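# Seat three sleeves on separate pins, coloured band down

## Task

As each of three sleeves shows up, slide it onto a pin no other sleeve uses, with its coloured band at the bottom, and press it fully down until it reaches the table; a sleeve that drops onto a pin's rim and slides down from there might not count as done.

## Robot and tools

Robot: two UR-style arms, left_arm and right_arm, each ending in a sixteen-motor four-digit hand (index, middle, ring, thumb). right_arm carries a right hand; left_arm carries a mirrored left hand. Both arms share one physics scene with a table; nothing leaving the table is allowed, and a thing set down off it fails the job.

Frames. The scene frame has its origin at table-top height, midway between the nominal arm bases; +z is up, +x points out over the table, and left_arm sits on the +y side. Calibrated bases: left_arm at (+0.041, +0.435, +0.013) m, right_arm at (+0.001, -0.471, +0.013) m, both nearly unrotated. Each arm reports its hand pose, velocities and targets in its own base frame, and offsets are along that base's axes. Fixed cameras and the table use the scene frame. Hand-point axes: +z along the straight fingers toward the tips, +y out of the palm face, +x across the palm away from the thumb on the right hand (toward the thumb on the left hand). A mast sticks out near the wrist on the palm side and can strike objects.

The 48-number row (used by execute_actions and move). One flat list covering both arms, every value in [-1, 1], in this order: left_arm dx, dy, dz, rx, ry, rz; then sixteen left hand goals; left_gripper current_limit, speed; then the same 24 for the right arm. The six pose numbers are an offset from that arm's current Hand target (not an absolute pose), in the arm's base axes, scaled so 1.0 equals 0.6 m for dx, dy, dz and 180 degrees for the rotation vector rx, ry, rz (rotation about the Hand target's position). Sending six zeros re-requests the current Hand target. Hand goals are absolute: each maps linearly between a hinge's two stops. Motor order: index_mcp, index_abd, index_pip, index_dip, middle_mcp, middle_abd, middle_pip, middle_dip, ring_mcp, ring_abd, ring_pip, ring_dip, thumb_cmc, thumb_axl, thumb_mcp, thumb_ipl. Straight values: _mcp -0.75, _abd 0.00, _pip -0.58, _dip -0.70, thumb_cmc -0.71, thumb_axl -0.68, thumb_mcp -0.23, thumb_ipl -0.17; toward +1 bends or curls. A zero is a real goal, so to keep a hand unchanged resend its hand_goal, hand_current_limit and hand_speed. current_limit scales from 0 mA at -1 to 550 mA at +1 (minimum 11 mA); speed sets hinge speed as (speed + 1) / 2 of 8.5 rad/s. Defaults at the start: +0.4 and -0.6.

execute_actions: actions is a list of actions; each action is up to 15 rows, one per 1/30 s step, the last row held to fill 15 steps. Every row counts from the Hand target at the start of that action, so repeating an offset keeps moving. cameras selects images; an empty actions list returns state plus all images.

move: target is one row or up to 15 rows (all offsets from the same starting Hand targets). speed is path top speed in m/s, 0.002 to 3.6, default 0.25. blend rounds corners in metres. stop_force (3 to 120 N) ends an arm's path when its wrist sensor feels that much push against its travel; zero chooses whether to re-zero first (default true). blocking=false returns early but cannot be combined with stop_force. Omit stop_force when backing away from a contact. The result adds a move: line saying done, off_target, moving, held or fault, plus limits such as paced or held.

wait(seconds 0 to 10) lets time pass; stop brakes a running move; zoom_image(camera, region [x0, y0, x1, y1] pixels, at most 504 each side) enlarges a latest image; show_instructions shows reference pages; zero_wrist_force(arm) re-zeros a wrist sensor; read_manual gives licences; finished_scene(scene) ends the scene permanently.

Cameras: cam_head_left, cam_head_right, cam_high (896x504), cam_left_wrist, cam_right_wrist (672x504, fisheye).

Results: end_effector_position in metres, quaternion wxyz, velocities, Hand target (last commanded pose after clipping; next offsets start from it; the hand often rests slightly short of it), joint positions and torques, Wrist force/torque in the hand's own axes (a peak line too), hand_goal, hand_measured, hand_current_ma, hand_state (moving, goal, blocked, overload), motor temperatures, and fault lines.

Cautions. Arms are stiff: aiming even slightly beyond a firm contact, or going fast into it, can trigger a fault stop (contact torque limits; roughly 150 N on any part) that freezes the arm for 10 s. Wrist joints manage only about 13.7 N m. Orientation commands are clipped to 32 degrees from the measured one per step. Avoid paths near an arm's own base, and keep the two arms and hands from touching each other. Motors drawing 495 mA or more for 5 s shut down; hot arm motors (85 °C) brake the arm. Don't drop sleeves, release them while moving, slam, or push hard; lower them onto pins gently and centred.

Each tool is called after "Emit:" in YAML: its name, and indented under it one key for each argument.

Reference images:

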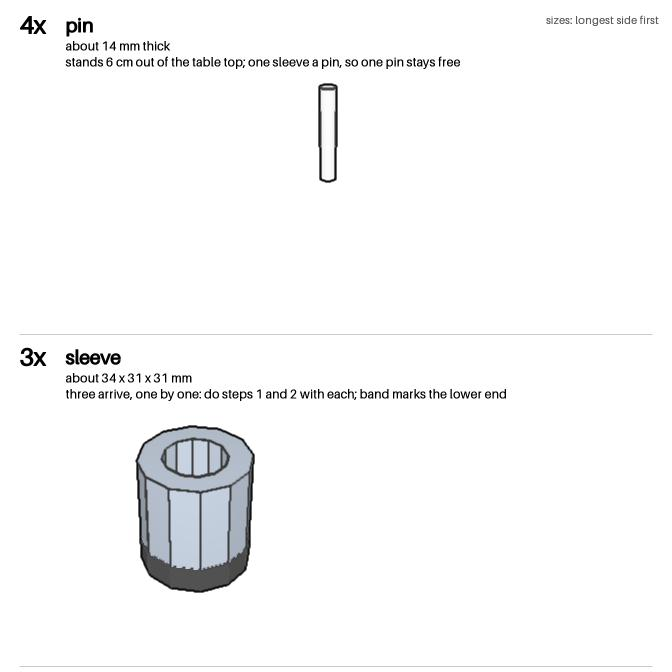

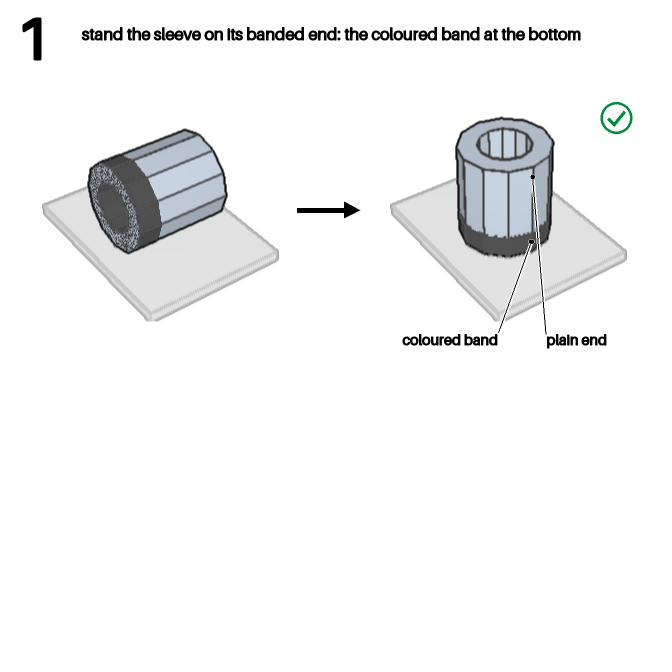

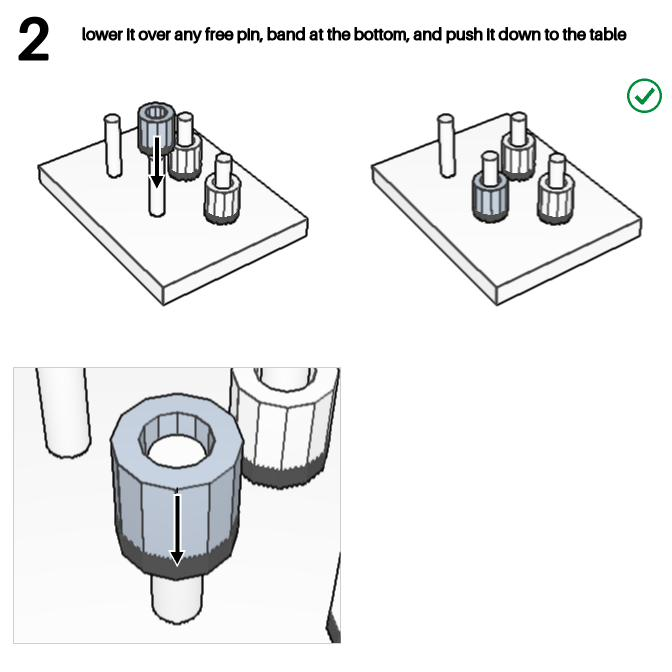

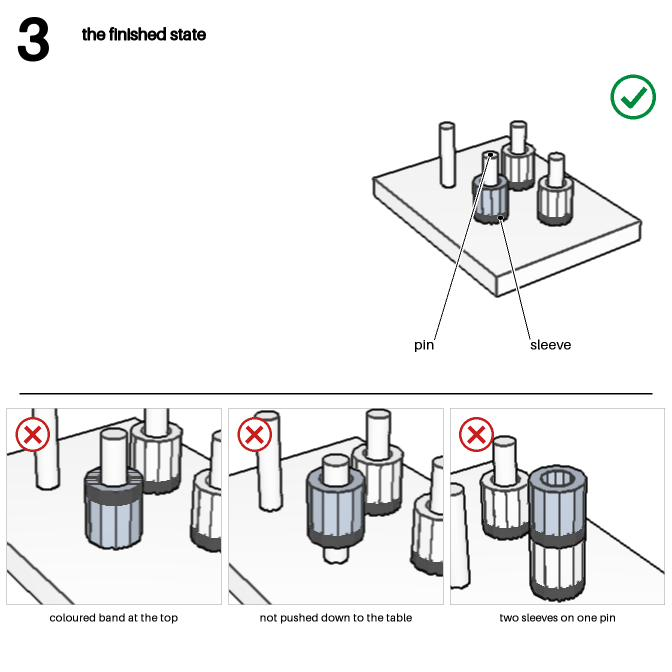

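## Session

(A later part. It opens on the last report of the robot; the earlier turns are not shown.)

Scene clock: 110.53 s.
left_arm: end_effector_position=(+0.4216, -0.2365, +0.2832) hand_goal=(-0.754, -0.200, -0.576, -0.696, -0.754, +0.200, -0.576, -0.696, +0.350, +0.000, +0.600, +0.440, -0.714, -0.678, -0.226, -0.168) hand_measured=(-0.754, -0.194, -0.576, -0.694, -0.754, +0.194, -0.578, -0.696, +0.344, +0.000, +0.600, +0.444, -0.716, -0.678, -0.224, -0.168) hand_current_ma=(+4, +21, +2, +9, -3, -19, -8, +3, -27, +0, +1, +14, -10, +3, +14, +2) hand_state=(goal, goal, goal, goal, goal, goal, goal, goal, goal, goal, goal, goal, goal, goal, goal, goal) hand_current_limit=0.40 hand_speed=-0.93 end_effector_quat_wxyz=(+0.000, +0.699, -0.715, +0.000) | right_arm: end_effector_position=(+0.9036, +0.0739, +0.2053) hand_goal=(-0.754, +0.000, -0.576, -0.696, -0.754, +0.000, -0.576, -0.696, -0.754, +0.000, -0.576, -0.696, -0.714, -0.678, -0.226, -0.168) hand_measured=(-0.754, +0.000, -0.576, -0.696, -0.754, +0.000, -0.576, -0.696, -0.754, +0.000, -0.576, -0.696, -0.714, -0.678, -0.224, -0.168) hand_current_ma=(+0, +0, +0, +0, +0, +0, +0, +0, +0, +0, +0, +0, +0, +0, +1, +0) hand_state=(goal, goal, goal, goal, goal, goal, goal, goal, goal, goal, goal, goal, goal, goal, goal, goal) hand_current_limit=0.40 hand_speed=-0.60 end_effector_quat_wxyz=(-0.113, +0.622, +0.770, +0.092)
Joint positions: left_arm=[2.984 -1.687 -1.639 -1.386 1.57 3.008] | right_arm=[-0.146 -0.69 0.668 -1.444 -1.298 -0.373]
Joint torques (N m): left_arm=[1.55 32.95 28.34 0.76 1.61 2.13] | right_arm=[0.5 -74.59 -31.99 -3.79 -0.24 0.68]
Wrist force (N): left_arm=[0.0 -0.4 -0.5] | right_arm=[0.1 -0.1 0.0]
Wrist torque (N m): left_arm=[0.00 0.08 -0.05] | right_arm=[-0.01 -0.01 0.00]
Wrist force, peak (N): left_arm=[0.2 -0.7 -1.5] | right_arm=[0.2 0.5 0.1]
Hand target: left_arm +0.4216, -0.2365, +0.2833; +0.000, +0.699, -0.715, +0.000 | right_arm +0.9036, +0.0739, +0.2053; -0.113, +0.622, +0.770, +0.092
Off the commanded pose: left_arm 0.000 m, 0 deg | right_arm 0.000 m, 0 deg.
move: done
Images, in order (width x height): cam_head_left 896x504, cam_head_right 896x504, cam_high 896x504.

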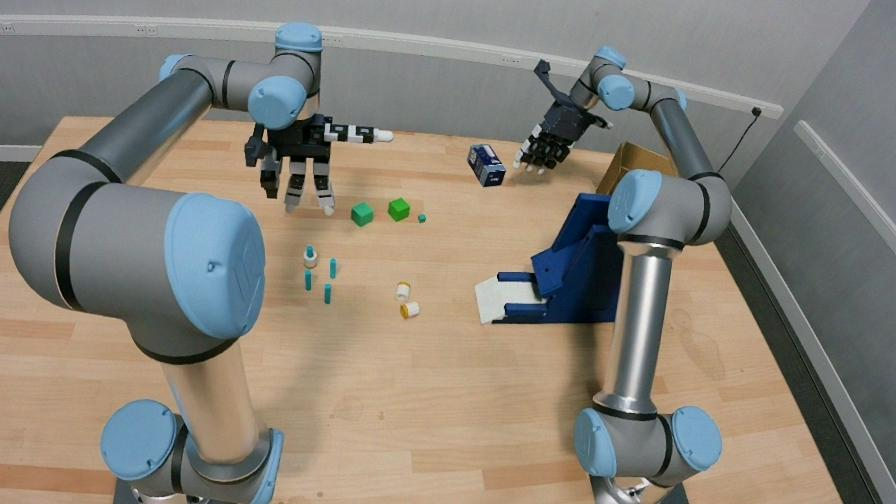

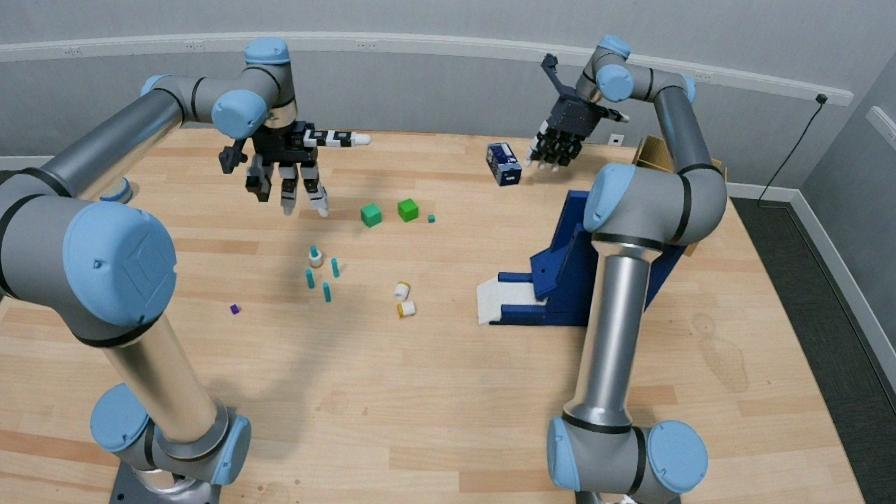

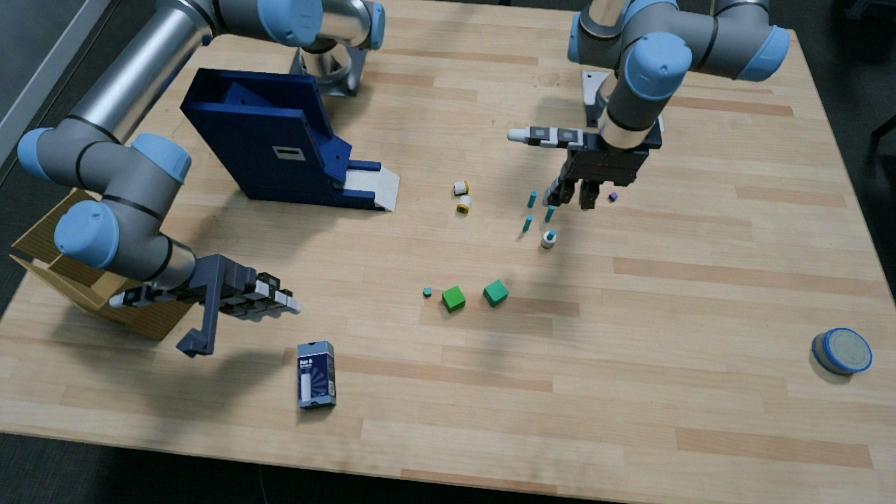

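Emit:
move:
  target: [-0.2163,-0.3247,-0.2797,-0.01904,-0.16582,-0.05699,-0.754,-0.2,-0.576,-0.696,-0.754,0.2,-0.576,-0.696,0.35,0,0.6,0.44,-0.714,-0.678,-0.226,-0.168,0.4,-0.93,0,0,0,0,0,0,-0.754,0,-0.576,-0.696,-0.754,0,-0.576,-0.696,-0.754,0,-0.576,-0.696,-0.714,-0.678,-0.226,-0.168,0.4,-0.6]
  speed: 0.2
  cameras: ["cam_head_left","cam_head_right","cam_high","cam_left_wrist"]

Emit:
zoom_image:
  camera: "cam_high"
  region: [425, 160, 505, 240]

Scene clock: 115.17 s.
left_arm: end_effector_position=(+0.2918, -0.4313, +0.1155) hand_goal=(-0.754, -0.200, -0.576, -0.696, -0.754, +0.200, -0.576, -0.696, +0.350, +0.000, +0.600, +0.440, -0.714, -0.678, -0.226, -0.168) hand_measured=(-0.750, -0.196, -0.576, -0.694, -0.750, +0.196, -0.578, -0.696, +0.344, +0.000, +0.600, +0.444, -0.712, -0.678, -0.224, -0.168) hand_current_ma=(+17, +17, +2, +9, +18, -16, -5, +3, -27, +0, +1, +14, +12, +3, +14, +2) hand_state=(goal, goal, goal, goal, goal, goal, goal, goal, goal, goal, goal, goal, goal, goal, goal, goal) hand_current_limit=0.40 hand_speed=-0.93 end_effector_quat_wxyz=(+0.163, -0.609, +0.750, -0.201) | right_arm: end_effector_position=(+0.9036, +0.0739, +0.2053) hand_goal=(-0.754, +0.000, -0.576, -0.696, -0.754, +0.000, -0.576, -0.696, -0.754, +0.000, -0.576, -0.696, -0.714, -0.678, -0.226, -0.168) hand_measured=(-0.754, +0.000, -0.576, -0.696, -0.754, +0.000, -0.576, -0.696, -0.754, +0.000, -0.576, -0.696, -0.714, -0.678, -0.224, -0.168) hand_current_ma=(+0, +0, +0, +0, +0, +0, +0, +0, +0, +0, +0, +0, +0, +0, +1, +0) hand_state=(goal, goal, goal, goal, goal, goal, goal, goal, goal, goal, goal, goal, goal, goal, goal, goal) hand_current_limit=0.40 hand_speed=-0.60 end_effector_quat_wxyz=(-0.113, +0.622, +0.770, +0.092)
Joint positions: left_arm=[2.424 -1.762 -2.131 -0.352 1.817 2.69] | right_arm=[-0.146 -0.69 0.668 -1.444 -1.298 -0.373]
Joint torques (N m): left_arm=[-9.53 18.38 8.99 5.15 2.22 -2.84] | right_arm=[0.62 -74.05 -32.24 -3.85 -0.05 0.74]
Wrist force (N): left_arm=[0.4 0.0 -0.5] | right_arm=[0.1 0.3 0.0]
Wrist torque (N m): left_arm=[0.14 0.02 0.07] | right_arm=[0.04 -0.01 0.01]
Wrist force, peak (N): left_arm=[-0.9 -1.1 -1.5] | right_arm=[0.5 0.2 0.1]
Hand target: left_arm +0.2918, -0.4313, +0.1154; +0.163, -0.609, +0.750, -0.201 | right_arm +0.9036, +0.0739, +0.2053; -0.113, +0.622, +0.770, +0.092
Off the commanded pose: left_arm 0.000 m, 0 deg | right_arm 0.000 m, 0 deg.
move: done
camera_calibration:
cam_left_wrist: T_world_to_cam=[[0.683833, 0.674432, 0.278411, 0.0270635], [-0.00311995, -0.378868, 0.925445, -0.329125], [0.729631, -0.633719, -0.256978, -0.339744], [0, 0, 0, 1]] pos_world=[0.228354, -0.35825, 0.209746]
Images, in order (width x height): cam_head_left 896x504, cam_head_right 896x504, cam_high 896x504, cam_left_wrist 672x504.

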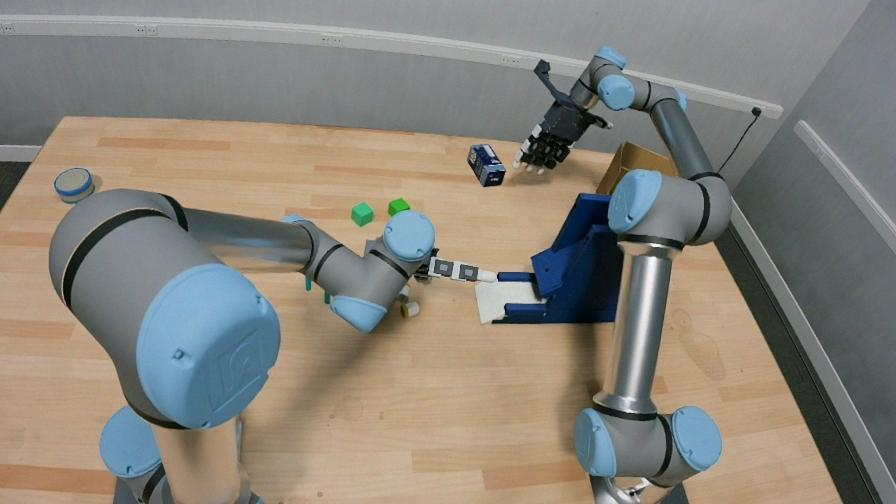

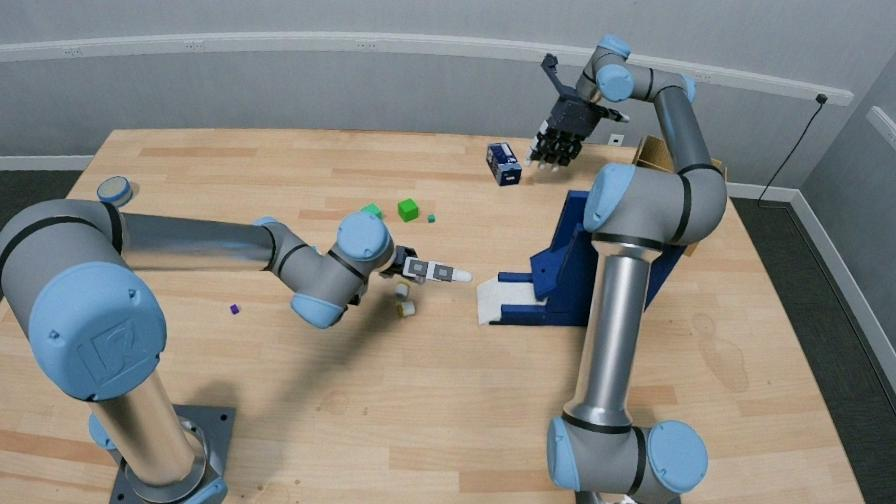

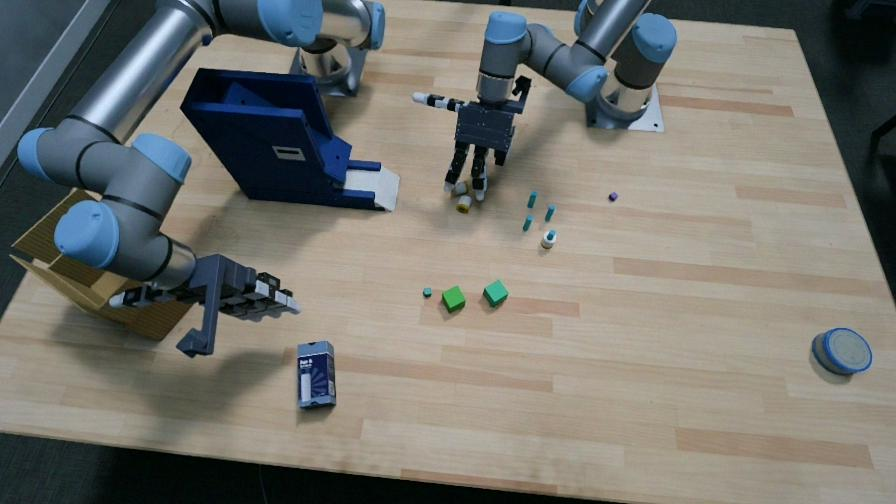

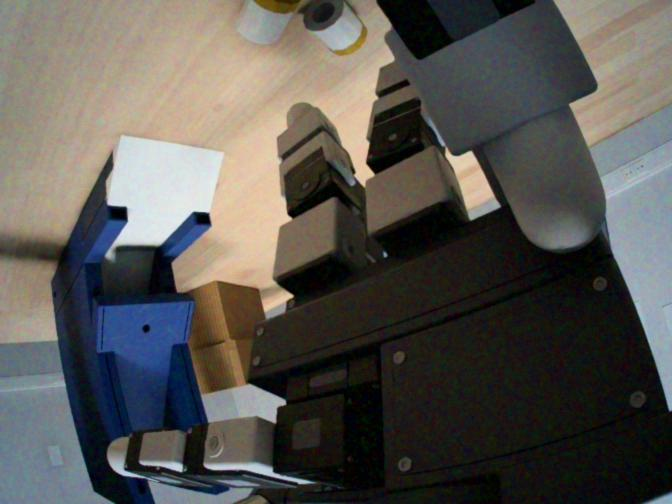

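Scaled by 6.300 from the camera's 896x504 image, which has a finer 1280x720 frame.

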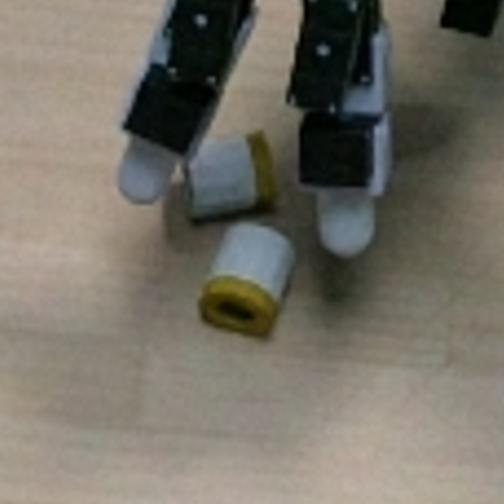

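Emit:
move:
  target: [0,0.0057,-0.0983,0,0,0,-0.754,-0.2,-0.576,-0.696,-0.754,0.2,-0.576,-0.696,0.35,0,0.6,0.44,-0.714,-0.678,-0.226,-0.168,0.4,-0.93,0,0,0,0,0,0,-0.754,0,-0.576,-0.696,-0.754,0,-0.576,-0.696,-0.754,0,-0.576,-0.696,-0.714,-0.678,-0.226,-0.168,0.4,-0.6]
  speed: 0.06
  stop_force: 4
  cameras: ["cam_head_right","cam_high"]

Emit:
zoom_image:
  camera: "cam_high"
  region: [425, 160, 505, 240]

Emit:
zoom_image:
  camera: "cam_head_right"
  region: [360, 250, 440, 330]

Scene clock: 117.90 s.
left_arm: end_effector_position=(+0.2918, -0.4279, +0.0565) hand_goal=(-0.754, -0.200, -0.576, -0.696, -0.754, +0.200, -0.576, -0.696, +0.350, +0.000, +0.600, +0.440, -0.714, -0.678, -0.226, -0.168) hand_measured=(-0.750, -0.196, -0.576, -0.694, -0.750, +0.196, -0.578, -0.696, +0.344, +0.000, +0.600, +0.444, -0.712, -0.678, -0.224, -0.168) hand_current_ma=(+17, +17, +2, +9, +18, -15, -5, +3, -27, +0, +1, +14, +12, +3, +14, +2) hand_state=(goal, goal, goal, goal, goal, goal, goal, goal, goal, goal, goal, goal, goal, goal, goal, goal) hand_current_limit=0.40 hand_speed=-0.93 end_effector_quat_wxyz=(+0.163, -0.609, +0.750, -0.201) | right_arm: end_effector_position=(+0.9036, +0.0739, +0.2053) hand_goal=(-0.754, +0.000, -0.576, -0.696, -0.754, +0.000, -0.576, -0.696, -0.754, +0.000, -0.576, -0.696, -0.714, -0.678, -0.226, -0.168) hand_measured=(-0.754, +0.000, -0.576, -0.696, -0.754, +0.000, -0.576, -0.696, -0.754, +0.000, -0.576, -0.696, -0.714, -0.678, -0.224, -0.168) hand_current_ma=(+0, +0, +0, +0, +0, +0, +0, +0, +0, +0, +0, +0, +0, +0, +1, +0) hand_state=(goal, goal, goal, goal, goal, goal, goal, goal, goal, goal, goal, goal, goal, goal, goal, goal) hand_current_limit=0.40 hand_speed=-0.60 end_effector_quat_wxyz=(-0.113, +0.622, +0.770, +0.092)
Joint positions: left_arm=[2.43 -1.881 -2.19 -0.173 1.815 2.695] | right_arm=[-0.146 -0.69 0.668 -1.444 -1.298 -0.373]
Joint torques (N m): left_arm=[10.15 18.58 5.54 4.61 -1.87 2.42] | right_arm=[0.62 -74.24 -32.12 -3.84 -0.27 0.75]
Wrist force (N): left_arm=[0.0 -0.6 -3.4] | right_arm=[0.1 0.4 0.1]
Wrist torque (N m): left_arm=[0.33 0.07 -0.05] | right_arm=[0.04 -0.01 0.01]
Wrist force, peak (N): left_arm=[0.2 -0.6 -3.9] | right_arm=[-0.3 0.4 0.2]
Hand target: left_arm +0.2918, -0.4279, +0.0565; +0.163, -0.609, +0.750, -0.201 | right_arm +0.9036, +0.0739, +0.2053; -0.113, +0.622, +0.770, +0.092
Off the commanded pose: left_arm 0.000 m, 0 deg | right_arm 0.000 m, 0 deg.
move: done
Images, in order (width x height): cam_head_right 896x504, cam_high 896x504.

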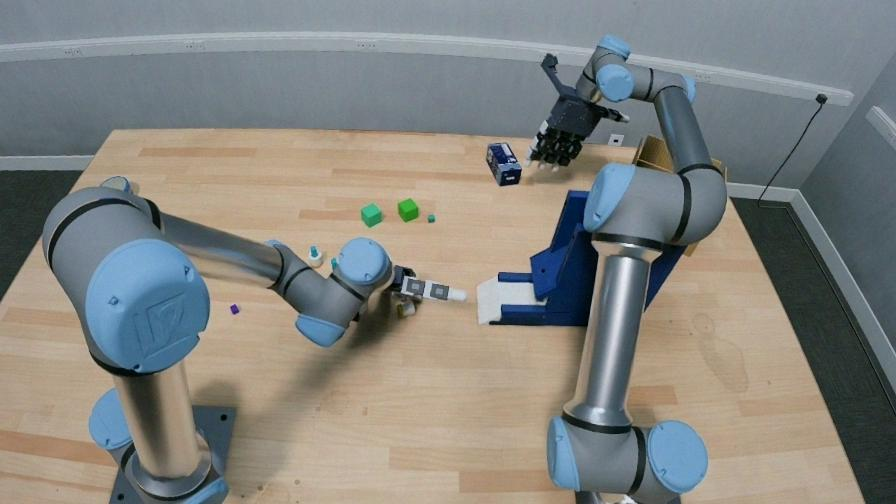

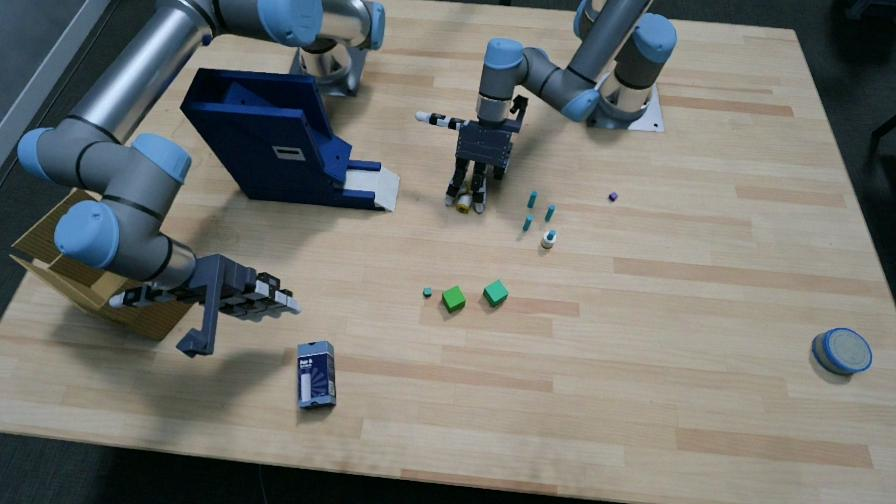

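Scaled by 6.300 from the camera's 896x504 image, which has a finer 1280x720 frame.

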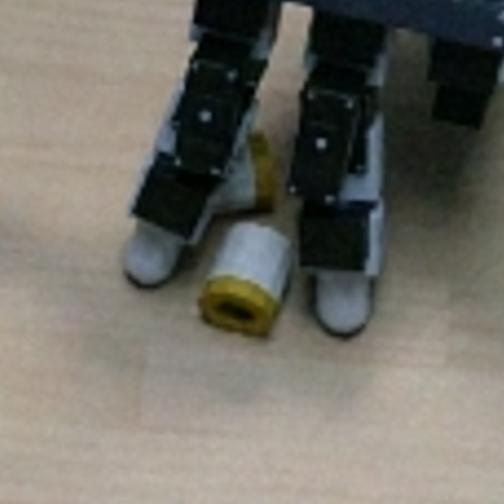

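Scaled by 6.300 from the camera's 896x504 image, which has a finer 1280x720 frame.

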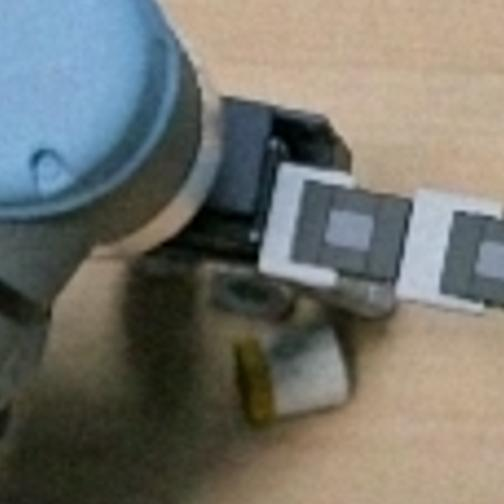

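Emit:
move:
  target: [0,0,0.0042,0,0,0,-0.754,-0.2,-0.576,-0.696,-0.754,0.2,-0.576,-0.696,0.35,0,0.6,0.44,-0.714,-0.678,-0.226,-0.168,0.4,-0.93,0,0,0,0,0,0,-0.754,0,-0.576,-0.696,-0.754,0,-0.576,-0.696,-0.754,0,-0.576,-0.696,-0.714,-0.678,-0.226,-0.168,0.4,-0.6]
  speed: 0.05

Emit:
move:
  target: [0,0,0,0,0,0,-0.754,0.15,-0.576,-0.696,-0.754,-0.15,-0.576,-0.696,0.35,0,0.6,0.44,-0.714,-0.678,-0.226,-0.168,0.4,-0.93,0,0,0,0,0,0,-0.754,0,-0.576,-0.696,-0.754,0,-0.576,-0.696,-0.754,0,-0.576,-0.696,-0.714,-0.678,-0.226,-0.168,0.4,-0.6]
  speed: 0.05
  cameras: ["cam_high"]

Emit:
zoom_image:
  camera: "cam_high"
  region: [425, 160, 505, 240]

Scene clock: 119.13 s.
left_arm: end_effector_position=(+0.2918, -0.4279, +0.0589) hand_goal=(-0.754, -0.200, -0.576, -0.696, -0.754, +0.200, -0.576, -0.696, +0.350, +0.000, +0.600, +0.440, -0.714, -0.678, -0.226, -0.168) hand_measured=(-0.750, -0.196, -0.576, -0.694, -0.750, +0.196, -0.578, -0.696, +0.344, +0.000, +0.600, +0.444, -0.712, -0.678, -0.224, -0.168) hand_current_ma=(+17, +15, +2, +8, +18, -15, -5, +3, -27, +0, +1, +14, +12, +3, +14, +2) hand_state=(goal, goal, goal, goal, goal, goal, goal, goal, goal, goal, goal, goal, goal, goal, goal, goal) hand_current_limit=0.40 hand_speed=-0.93 end_effector_quat_wxyz=(+0.163, -0.609, +0.750, -0.201) | right_arm: end_effector_position=(+0.9036, +0.0739, +0.2053) hand_goal=(-0.754, +0.000, -0.576, -0.696, -0.754, +0.000, -0.576, -0.696, -0.754, +0.000, -0.576, -0.696, -0.714, -0.678, -0.226, -0.168) hand_measured=(-0.754, +0.000, -0.576, -0.696, -0.754, +0.000, -0.576, -0.696, -0.754, +0.000, -0.576, -0.696, -0.714, -0.678, -0.224, -0.168) hand_current_ma=(+0, +0, +0, +0, +0, +0, +0, +0, +0, +0, +0, +0, +0, +0, +1, +0) hand_state=(goal, goal, goal, goal, goal, goal, goal, goal, goal, goal, goal, goal, goal, goal, goal, goal) hand_current_limit=0.40 hand_speed=-0.60 end_effector_quat_wxyz=(-0.113, +0.622, +0.770, +0.092)
Joint positions: left_arm=[2.43 -1.876 -2.188 -0.18 1.815 2.695] | right_arm=[-0.146 -0.69 0.668 -1.444 -1.298 -0.373]
Joint torques (N m): left_arm=[8.75 33.77 21.89 1.38 -1.69 2.28] | right_arm=[0.82 -73.84 -33.08 -4.03 -0.13 0.8]
Wrist force (N): left_arm=[0.4 -0.1 -0.5] | right_arm=[-0.1 0.1 0.2]
Wrist torque (N m): left_arm=[0.11 0.02 -0.03] | right_arm=[-0.01 0.01 -0.01]
Wrist force, peak (N): left_arm=[0.2 -0.6 -3.9] | right_arm=[0.4 0.1 0.2]
Hand target: left_arm +0.2918, -0.4279, +0.0590; +0.163, -0.609, +0.750, -0.201 | right_arm +0.9036, +0.0739, +0.2053; -0.113, +0.622, +0.770, +0.092
Off the commanded pose: left_arm 0.000 m, 0 deg | right_arm 0.000 m, 0 deg.
move: done

Scene clock: 120.07 s.
left_arm: end_effector_position=(+0.2918, -0.4279, +0.0590) hand_goal=(-0.754, +0.150, -0.576, -0.696, -0.754, -0.150, -0.576, -0.696, +0.350, +0.000, +0.600, +0.440, -0.714, -0.678, -0.226, -0.168) hand_measured=(-0.750, -0.060, -0.576, -0.694, -0.750, +0.056, -0.578, -0.696, +0.344, +0.000, +0.600, +0.444, -0.712, -0.678, -0.224, -0.168) hand_current_ma=(+17, -385, +2, +8, +18, +385, -5, +3, -27, +0, +1, +14, +12, +3, +14, +2) hand_state=(goal, blocked, goal, goal, goal, blocked, goal, goal, goal, goal, goal, goal, goal, goal, goal, goal) hand_current_limit=0.40 hand_speed=-0.93 end_effector_quat_wxyz=(+0.163, -0.609, +0.750, -0.201) | right_arm: end_effector_position=(+0.9036, +0.0739, +0.2053) hand_goal=(-0.754, +0.000, -0.576, -0.696, -0.754, +0.000, -0.576, -0.696, -0.754, +0.000, -0.576, -0.696, -0.714, -0.678, -0.226, -0.168) hand_measured=(-0.754, +0.000, -0.576, -0.696, -0.754, +0.000, -0.576, -0.696, -0.754, +0.000, -0.576, -0.696, -0.714, -0.678, -0.224, -0.168) hand_current_ma=(+0, +0, +0, +0, +0, +0, +0, +0, +0, +0, +0, +0, +0, +0, +1, +0) hand_state=(goal, goal, goal, goal, goal, goal, goal, goal, goal, goal, goal, goal, goal, goal, goal, goal) hand_current_limit=0.40 hand_speed=-0.60 end_effector_quat_wxyz=(-0.113, +0.622, +0.770, +0.092)
Joint positions: left_arm=[2.43 -1.876 -2.188 -0.18 1.815 2.695] | right_arm=[-0.146 -0.69 0.668 -1.444 -1.298 -0.373]
Joint torques (N m): left_arm=[8.01 32.34 21.12 1.49 -1.47 2.21] | right_arm=[0.66 -73.67 -32.07 -3.83 -0.12 0.69]
Wrist force (N): left_arm=[0.2 -0.5 -2.1] | right_arm=[0.1 0.0 0.2]
Wrist torque (N m): left_arm=[0.28 -0.01 -0.03] | right_arm=[-0.01 -0.01 0.01]
Wrist force, peak (N): left_arm=[0.4 -0.7 -2.1] | right_arm=[-0.1 0.4 0.1]
Hand target: left_arm +0.2918, -0.4279, +0.0590; +0.163, -0.609, +0.750, -0.201 | right_arm +0.9036, +0.0739, +0.2053; -0.113, +0.622, +0.770, +0.092
Off the commanded pose: left_arm 0.000 m, 0 deg | right_arm 0.000 m, 0 deg.
move: done
Images, in order (width x height): cam_high 896x504.

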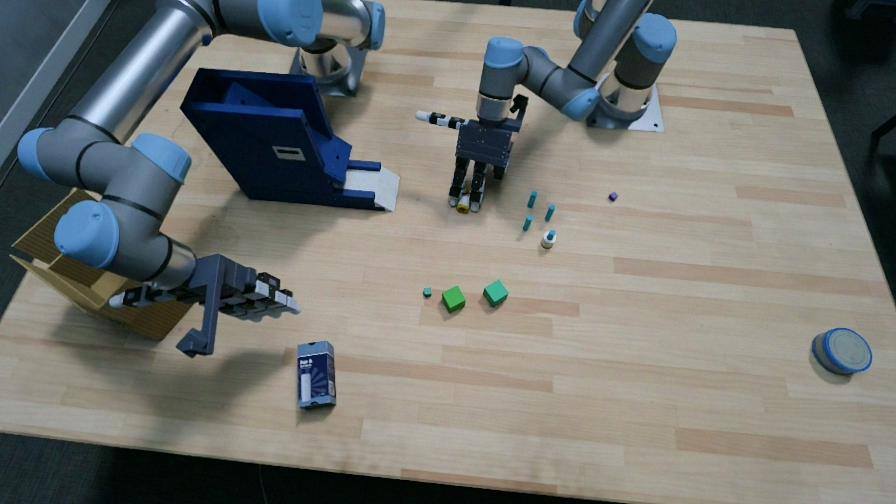

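Scaled by 6.300 from the camera's 896x504 image, which has a finer 1280x720 frame.

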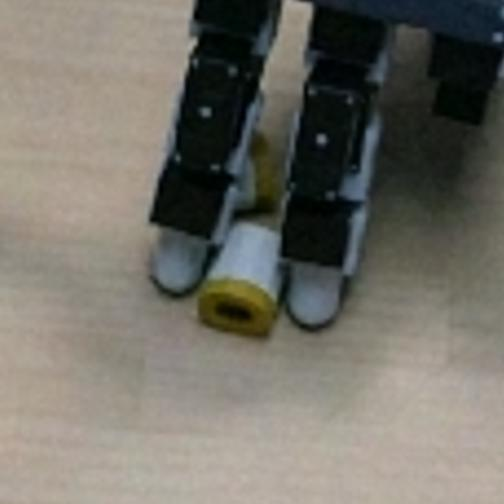

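Emit:
move:
  target: [0,0,0,0,0,0,-0.754,-0.13,-0.576,-0.696,-0.754,0.13,-0.576,-0.696,0.35,0,0.6,0.44,-0.714,-0.678,-0.226,-0.168,0.4,-0.93,0,0,0,0,0,0,-0.754,0,-0.576,-0.696,-0.754,0,-0.576,-0.696,-0.754,0,-0.576,-0.696,-0.714,-0.678,-0.226,-0.168,0.4,-0.6]
  speed: 0.05

Emit:
move:
  target:
    - [0,0,0.0075,0,0,0,-0.754,-0.13,-0.576,-0.696,-0.754,0.13,-0.576,-0.696,0.35,0,0.6,0.44,-0.714,-0.678,-0.226,-0.168,0.4,-0.93,0,0,0,0,0,0,-0.754,0,-0.576,-0.696,-0.754,0,-0.576,-0.696,-0.754,0,-0.576,-0.696,-0.714,-0.678,-0.226,-0.168,0.4,-0.6]
    - [0,0,0.0075,0,0,0,-0.754,0.15,-0.576,-0.696,-0.754,-0.15,-0.576,-0.696,0.35,0,0.6,0.44,-0.714,-0.678,-0.226,-0.168,0.4,-0.93,0,0,0,0,0,0,-0.754,0,-0.576,-0.696,-0.754,0,-0.576,-0.696,-0.754,0,-0.576,-0.696,-0.714,-0.678,-0.226,-0.168,0.4,-0.6]
  speed: 0.05
  cameras: ["cam_high"]

Emit:
zoom_image:
  camera: "cam_high"
  region: [425, 160, 505, 240]

Scene clock: 122.37 s.
left_arm: end_effector_position=(+0.2918, -0.4279, +0.0590) hand_goal=(-0.754, -0.130, -0.576, -0.696, -0.754, +0.130, -0.576, -0.696, +0.350, +0.000, +0.600, +0.440, -0.714, -0.678, -0.226, -0.168) hand_measured=(-0.750, -0.126, -0.576, -0.694, -0.750, +0.126, -0.578, -0.696, +0.344, +0.000, +0.600, +0.444, -0.712, -0.678, -0.224, -0.168) hand_current_ma=(+17, +18, +2, +8, +18, -16, -5, +3, -27, +0, +1, +14, +12, +3, +14, +2) hand_state=(goal, goal, goal, goal, goal, goal, goal, goal, goal, goal, goal, goal, goal, goal, goal, goal) hand_current_limit=0.40 hand_speed=-0.93 end_effector_quat_wxyz=(+0.163, -0.609, +0.750, -0.201) | right_arm: end_effector_position=(+0.9036, +0.0739, +0.2053) hand_goal=(-0.754, +0.000, -0.576, -0.696, -0.754, +0.000, -0.576, -0.696, -0.754, +0.000, -0.576, -0.696, -0.714, -0.678, -0.226, -0.168) hand_measured=(-0.754, +0.000, -0.576, -0.696, -0.754, +0.000, -0.576, -0.696, -0.754, +0.000, -0.576, -0.696, -0.714, -0.678, -0.224, -0.168) hand_current_ma=(+0, +0, +0, +0, +0, +0, +0, +0, +0, +0, +0, +0, +0, +0, +1, +0) hand_state=(goal, goal, goal, goal, goal, goal, goal, goal, goal, goal, goal, goal, goal, goal, goal, goal) hand_current_limit=0.40 hand_speed=-0.60 end_effector_quat_wxyz=(-0.113, +0.622, +0.770, +0.092)
Joint positions: left_arm=[2.43 -1.876 -2.188 -0.18 1.815 2.695] | right_arm=[-0.146 -0.69 0.668 -1.444 -1.298 -0.373]
Joint torques (N m): left_arm=[4.23 27.51 18.11 1.57 -0.98 1.61] | right_arm=[0.27 -74.37 -31.83 -3.76 -0.27 0.83]
Wrist force (N): left_arm=[0.5 -0.1 -0.3] | right_arm=[0.2 0.1 0.1]
Wrist torque (N m): left_arm=[0.10 0.01 -0.01] | right_arm=[-0.01 -0.02 0.02]
Wrist force, peak (N): left_arm=[0.3 -0.5 -2.5] | right_arm=[0.1 0.5 0.0]
Hand target: left_arm +0.2918, -0.4279, +0.0590; +0.163, -0.609, +0.750, -0.201 | right_arm +0.9036, +0.0739, +0.2053; -0.113, +0.622, +0.770, +0.092
Off the commanded pose: left_arm 0.000 m, 0 deg | right_arm 0.000 m, 0 deg.
move: done

Scene clock: 123.87 s.
left_arm: end_effector_position=(+0.2918, -0.4279, +0.0635) hand_goal=(-0.754, +0.150, -0.576, -0.696, -0.754, -0.150, -0.576, -0.696, +0.350, +0.000, +0.600, +0.440, -0.714, -0.678, -0.226, -0.168) hand_measured=(-0.750, -0.026, -0.576, -0.694, -0.750, +0.020, -0.576, -0.696, +0.344, +0.000, +0.600, +0.444, -0.712, -0.678, -0.224, -0.168) hand_current_ma=(+17, -385, +2, +8, +19, +385, -4, +3, -27, +0, +1, +14, +12, +3, +14, +2) hand_state=(goal, blocked, goal, goal, goal, moving, goal, goal, goal, goal, goal, goal, goal, goal, goal, goal) hand_current_limit=0.40 hand_speed=-0.93 end_effector_quat_wxyz=(+0.163, -0.609, +0.750, -0.201) | right_arm: end_effector_position=(+0.9036, +0.0739, +0.2053) hand_goal=(-0.754, +0.000, -0.576, -0.696, -0.754, +0.000, -0.576, -0.696, -0.754, +0.000, -0.576, -0.696, -0.714, -0.678, -0.226, -0.168) hand_measured=(-0.754, +0.000, -0.576, -0.696, -0.754, +0.000, -0.576, -0.696, -0.754, +0.000, -0.576, -0.696, -0.714, -0.678, -0.224, -0.168) hand_current_ma=(+0, +0, +0, +0, +0, +0, +0, +0, +0, +0, +0, +0, +0, +0, +1, +0) hand_state=(goal, goal, goal, goal, goal, goal, goal, goal, goal, goal, goal, goal, goal, goal, goal, goal) hand_current_limit=0.40 hand_speed=-0.60 end_effector_quat_wxyz=(-0.113, +0.622, +0.770, +0.092)
Joint positions: left_arm=[2.43 -1.865 -2.185 -0.194 1.815 2.695] | right_arm=[-0.146 -0.69 0.668 -1.444 -1.298 -0.373]
Joint torques (N m): left_arm=[2.53 34.11 21.83 1.48 -0.83 1.44] | right_arm=[1.04 -74.44 -31.86 -3.9 -0.3 0.86]
Wrist force (N): left_arm=[0.4 0.0 -0.1] | right_arm=[0.2 0.2 -0.1]
Wrist torque (N m): left_arm=[0.07 0.03 -0.03] | right_arm=[0.03 -0.02 0.02]
Wrist force, peak (N): left_arm=[0.8 -0.1 -0.8] | right_arm=[0.1 0.4 0.3]
Hand target: left_arm +0.2918, -0.4279, +0.0635; +0.163, -0.609, +0.750, -0.201 | right_arm +0.9036, +0.0739, +0.2053; -0.113, +0.622, +0.770, +0.092
Off the commanded pose: left_arm 0.000 m, 0 deg | right_arm 0.000 m, 0 deg.
move: done
Images, in order (width x height): cam_high 896x504.

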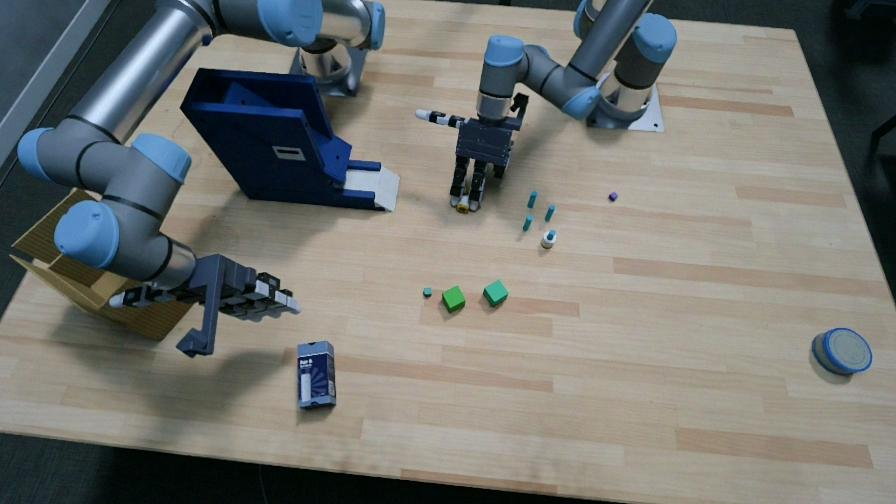

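Scaled by 6.300 from the camera's 896x504 image, which has a finer 1280x720 frame.

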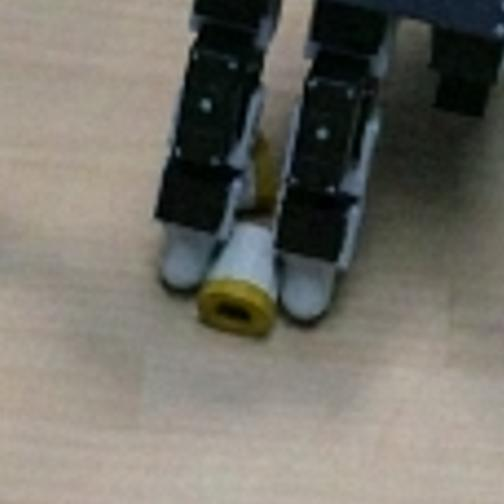

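Emit:
move:
  target: [0,0,0.1833,0,0,0,-0.754,0.15,-0.576,-0.696,-0.754,-0.15,-0.576,-0.696,0.35,0,0.6,0.44,-0.714,-0.678,-0.226,-0.168,0.4,-0.93,0,0,0,0,0,0,-0.754,0,-0.576,-0.696,-0.754,0,-0.576,-0.696,-0.754,0,-0.576,-0.696,-0.714,-0.678,-0.226,-0.168,0.4,-0.6]
  speed: 0.1
  cameras: ["cam_high"]

Emit:
zoom_image:
  camera: "cam_high"
  region: [425, 140, 505, 220]

Scene clock: 128.57 s.
left_arm: end_effector_position=(+0.2918, -0.4279, +0.1734) hand_goal=(-0.754, +0.150, -0.576, -0.696, -0.754, -0.150, -0.576, -0.696, +0.350, +0.000, +0.600, +0.440, -0.714, -0.678, -0.226, -0.168) hand_measured=(-0.750, -0.026, -0.576, -0.694, -0.748, +0.020, -0.576, -0.696, +0.344, +0.000, +0.600, +0.444, -0.712, -0.678, -0.224, -0.168) hand_current_ma=(+21, -385, +2, +8, +23, +385, -2, +3, -27, +0, +1, +14, +12, +3, +14, +2) hand_state=(goal, blocked, goal, goal, goal, blocked, goal, goal, goal, goal, goal, goal, goal, goal, goal, goal) hand_current_limit=0.40 hand_speed=-0.93 end_effector_quat_wxyz=(+0.163, -0.609, +0.750, -0.201) | right_arm: end_effector_position=(+0.9036, +0.0739, +0.2053) hand_goal=(-0.754, +0.000, -0.576, -0.696, -0.754, +0.000, -0.576, -0.696, -0.754, +0.000, -0.576, -0.696, -0.714, -0.678, -0.226, -0.168) hand_measured=(-0.754, +0.000, -0.576, -0.696, -0.754, +0.000, -0.576, -0.696, -0.754, +0.000, -0.576, -0.696, -0.714, -0.678, -0.224, -0.168) hand_current_ma=(+0, +0, +0, +0, +0, +0, +0, +0, +0, +0, +0, +0, +0, +0, +1, +0) hand_state=(goal, goal, goal, goal, goal, goal, goal, goal, goal, goal, goal, goal, goal, goal, goal, goal) hand_current_limit=0.40 hand_speed=-0.60 end_effector_quat_wxyz=(-0.113, +0.622, +0.770, +0.092)
Joint positions: left_arm=[2.43 -1.658 -2.067 -0.519 1.815 2.695] | right_arm=[-0.146 -0.69 0.668 -1.444 -1.298 -0.373]
Joint torques (N m): left_arm=[2.47 30.55 25.82 1.43 0.02 -0.22] | right_arm=[0.99 -74.1 -32.04 -3.78 -0.26 0.78]
Wrist force (N): left_arm=[0.4 0.0 -0.2] | right_arm=[0.0 0.1 -0.1]
Wrist torque (N m): left_arm=[0.08 0.04 -0.01] | right_arm=[0.01 0.01 0.00]
Wrist force, peak (N): left_arm=[0.2 -0.5 -1.0] | right_arm=[0.2 0.4 -0.2]
Hand target: left_arm +0.2918, -0.4279, +0.1735; +0.163, -0.609, +0.750, -0.201 | right_arm +0.9036, +0.0739, +0.2053; -0.113, +0.622, +0.770, +0.092
Off the commanded pose: left_arm 0.000 m, 0 deg | right_arm 0.000 m, 0 deg.
move: done
Images, in order (width x height): cam_high 896x504.

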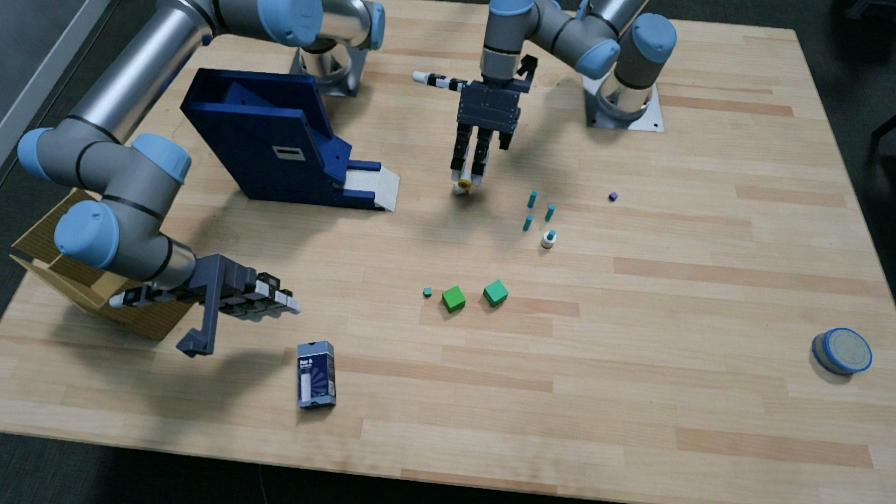

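Scaled by 6.300 from the camera's 896x504 image, which has a finer 1280x720 frame.

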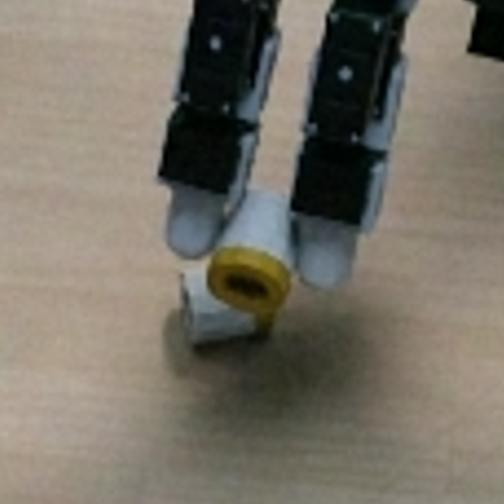

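Emit:
move:
  target:
    - [0.4903,0.0702,0.0592,0,0,0.5578,-0.754,0.15,-0.576,-0.696,-0.754,-0.15,-0.576,-0.696,0.35,0,0.6,0.44,-0.714,-0.678,-0.226,-0.168,0.4,-0.93,0,0,0,0,0,0,-0.754,0,-0.576,-0.696,-0.754,0,-0.576,-0.696,-0.754,0,-0.576,-0.696,-0.714,-0.678,-0.226,-0.168,0.4,-0.6]
    - [0.4977,0.3725,0.0808,-0.34547,0.43549,0.42708,-0.754,0.15,-0.576,-0.696,-0.754,-0.15,-0.576,-0.696,0.35,0,0.6,0.44,-0.714,-0.678,-0.226,-0.168,0.4,-0.93,0,0,0,0,0,0,-0.754,0,-0.576,-0.696,-0.754,0,-0.576,-0.696,-0.754,0,-0.576,-0.696,-0.714,-0.678,-0.226,-0.168,0.4,-0.6]
  speed: [0.35, 0.35]
  blend: [0.03, 0]
  cameras: ["cam_high","cam_head_left","cam_head_right"]

Emit:
zoom_image:
  camera: "cam_high"
  region: [510, 220, 590, 300]

Emit:
zoom_image:
  camera: "cam_head_left"
  region: [280, 170, 360, 250]

Scene clock: 134.47 s.
left_arm: end_effector_position=(+0.5904, -0.2044, +0.2219) hand_goal=(-0.754, +0.150, -0.576, -0.696, -0.754, -0.150, -0.576, -0.696, +0.350, +0.000, +0.600, +0.440, -0.714, -0.678, -0.226, -0.168) hand_measured=(-0.762, -0.026, -0.576, -0.694, -0.762, +0.020, -0.576, -0.696, +0.344, +0.000, +0.600, +0.444, -0.720, -0.678, -0.224, -0.168) hand_current_ma=(-33, -385, -2, +8, -34, +385, -1, +3, -27, +0, +1, +14, -28, +3, +14, +2) hand_state=(goal, blocked, goal, goal, goal, blocked, goal, goal, goal, goal, goal, goal, goal, goal, goal, goal) hand_current_limit=0.40 hand_speed=-0.93 end_effector_quat_wxyz=(+0.500, +0.866, -0.011, -0.005) | right_arm: end_effector_position=(+0.9036, +0.0739, +0.2053) hand_goal=(-0.754, +0.000, -0.576, -0.696, -0.754, +0.000, -0.576, -0.696, -0.754, +0.000, -0.576, -0.696, -0.714, -0.678, -0.226, -0.168) hand_measured=(-0.754, +0.000, -0.576, -0.696, -0.754, +0.000, -0.576, -0.696, -0.754, +0.000, -0.576, -0.696, -0.714, -0.678, -0.224, -0.168) hand_current_ma=(+0, +0, +0, +0, +0, +0, +0, +0, +0, +0, +0, +0, +0, +0, +1, +0) hand_state=(goal, goal, goal, goal, goal, goal, goal, goal, goal, goal, goal, goal, goal, goal, goal, goal) hand_current_limit=0.40 hand_speed=-0.60 end_effector_quat_wxyz=(-0.113, +0.622, +0.770, +0.092)
Joint positions: left_arm=[3.441 -1.967 -1.844 -1.402 0.607 2.161] | right_arm=[-0.146 -0.69 0.668 -1.444 -1.298 -0.373]
Joint torques (N m): left_arm=[9.97 26.09 24.28 -0.03 -3.62 2.43] | right_arm=[0.98 -73.87 -31.75 -3.74 -0.44 0.93]
Wrist force (N): left_arm=[0.8 -1.2 0.3] | right_arm=[-0.1 0.0 0.3]
Wrist torque (N m): left_arm=[-0.26 -0.08 0.04] | right_arm=[-0.03 0.01 -0.01]
Wrist force, peak (N): left_arm=[0.5 -2.0 0.1] | right_arm=[0.1 0.5 0.2]
Hand target: left_arm +0.5904, -0.2044, +0.2219; +0.500, +0.866, -0.011, -0.005 | right_arm +0.9036, +0.0739, +0.2053; -0.113, +0.622, +0.770, +0.092
Off the commanded pose: left_arm 0.000 m, 0 deg | right_arm 0.000 m, 0 deg.
move: done
Images, in order (width x height): cam_head_left 896x504, cam_head_right 896x504, cam_high 896x504.

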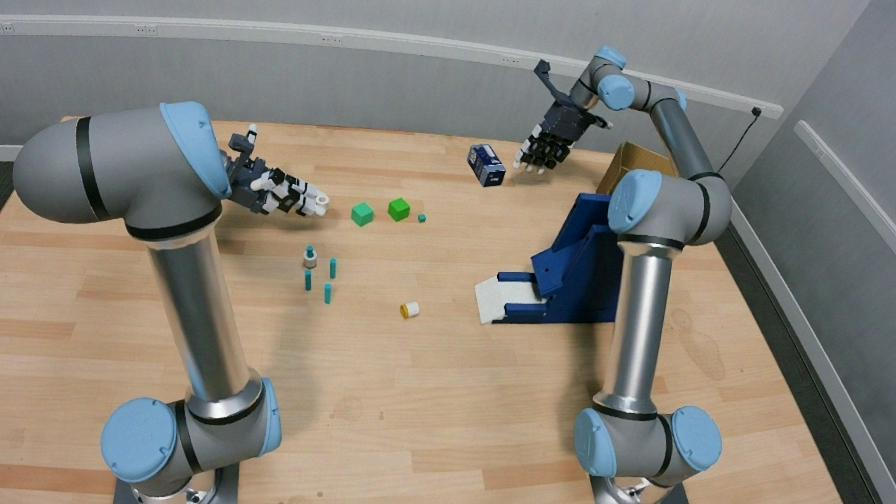

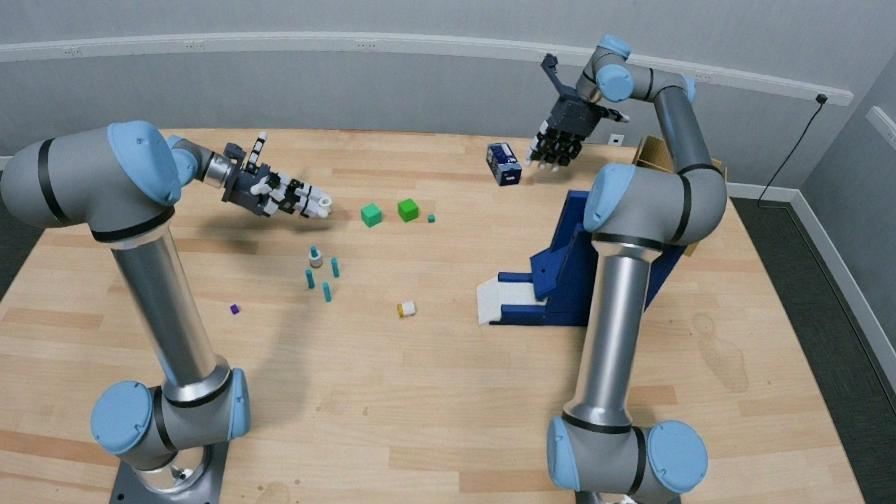

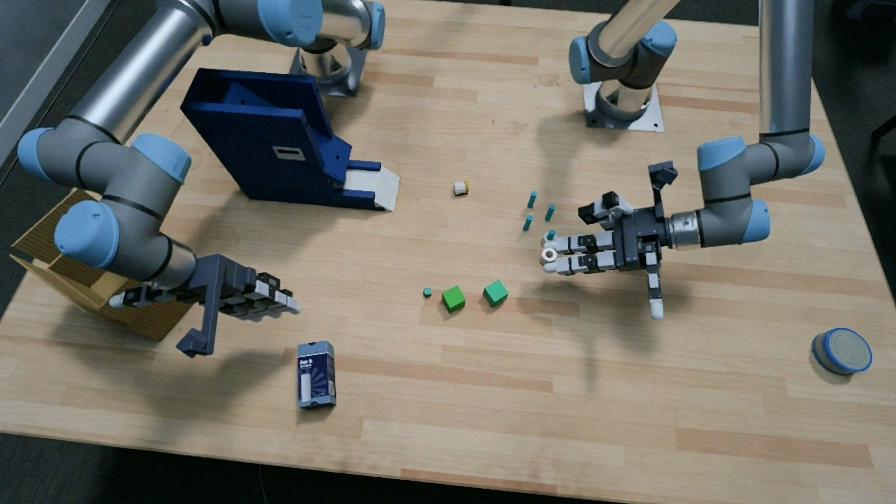

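Scaled by 6.300 from the camera's 896x504 image, which has a finer 1280x720 frame.

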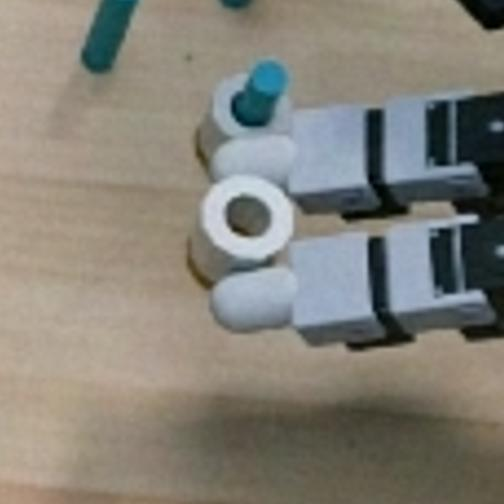

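Scaled by 6.300 from the camera's 896x504 image, which has a finer 1280x720 frame.

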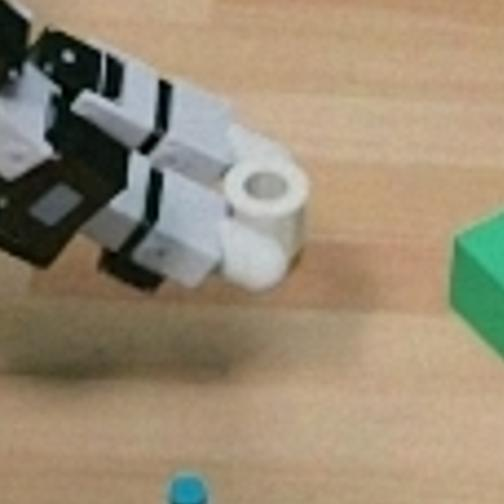

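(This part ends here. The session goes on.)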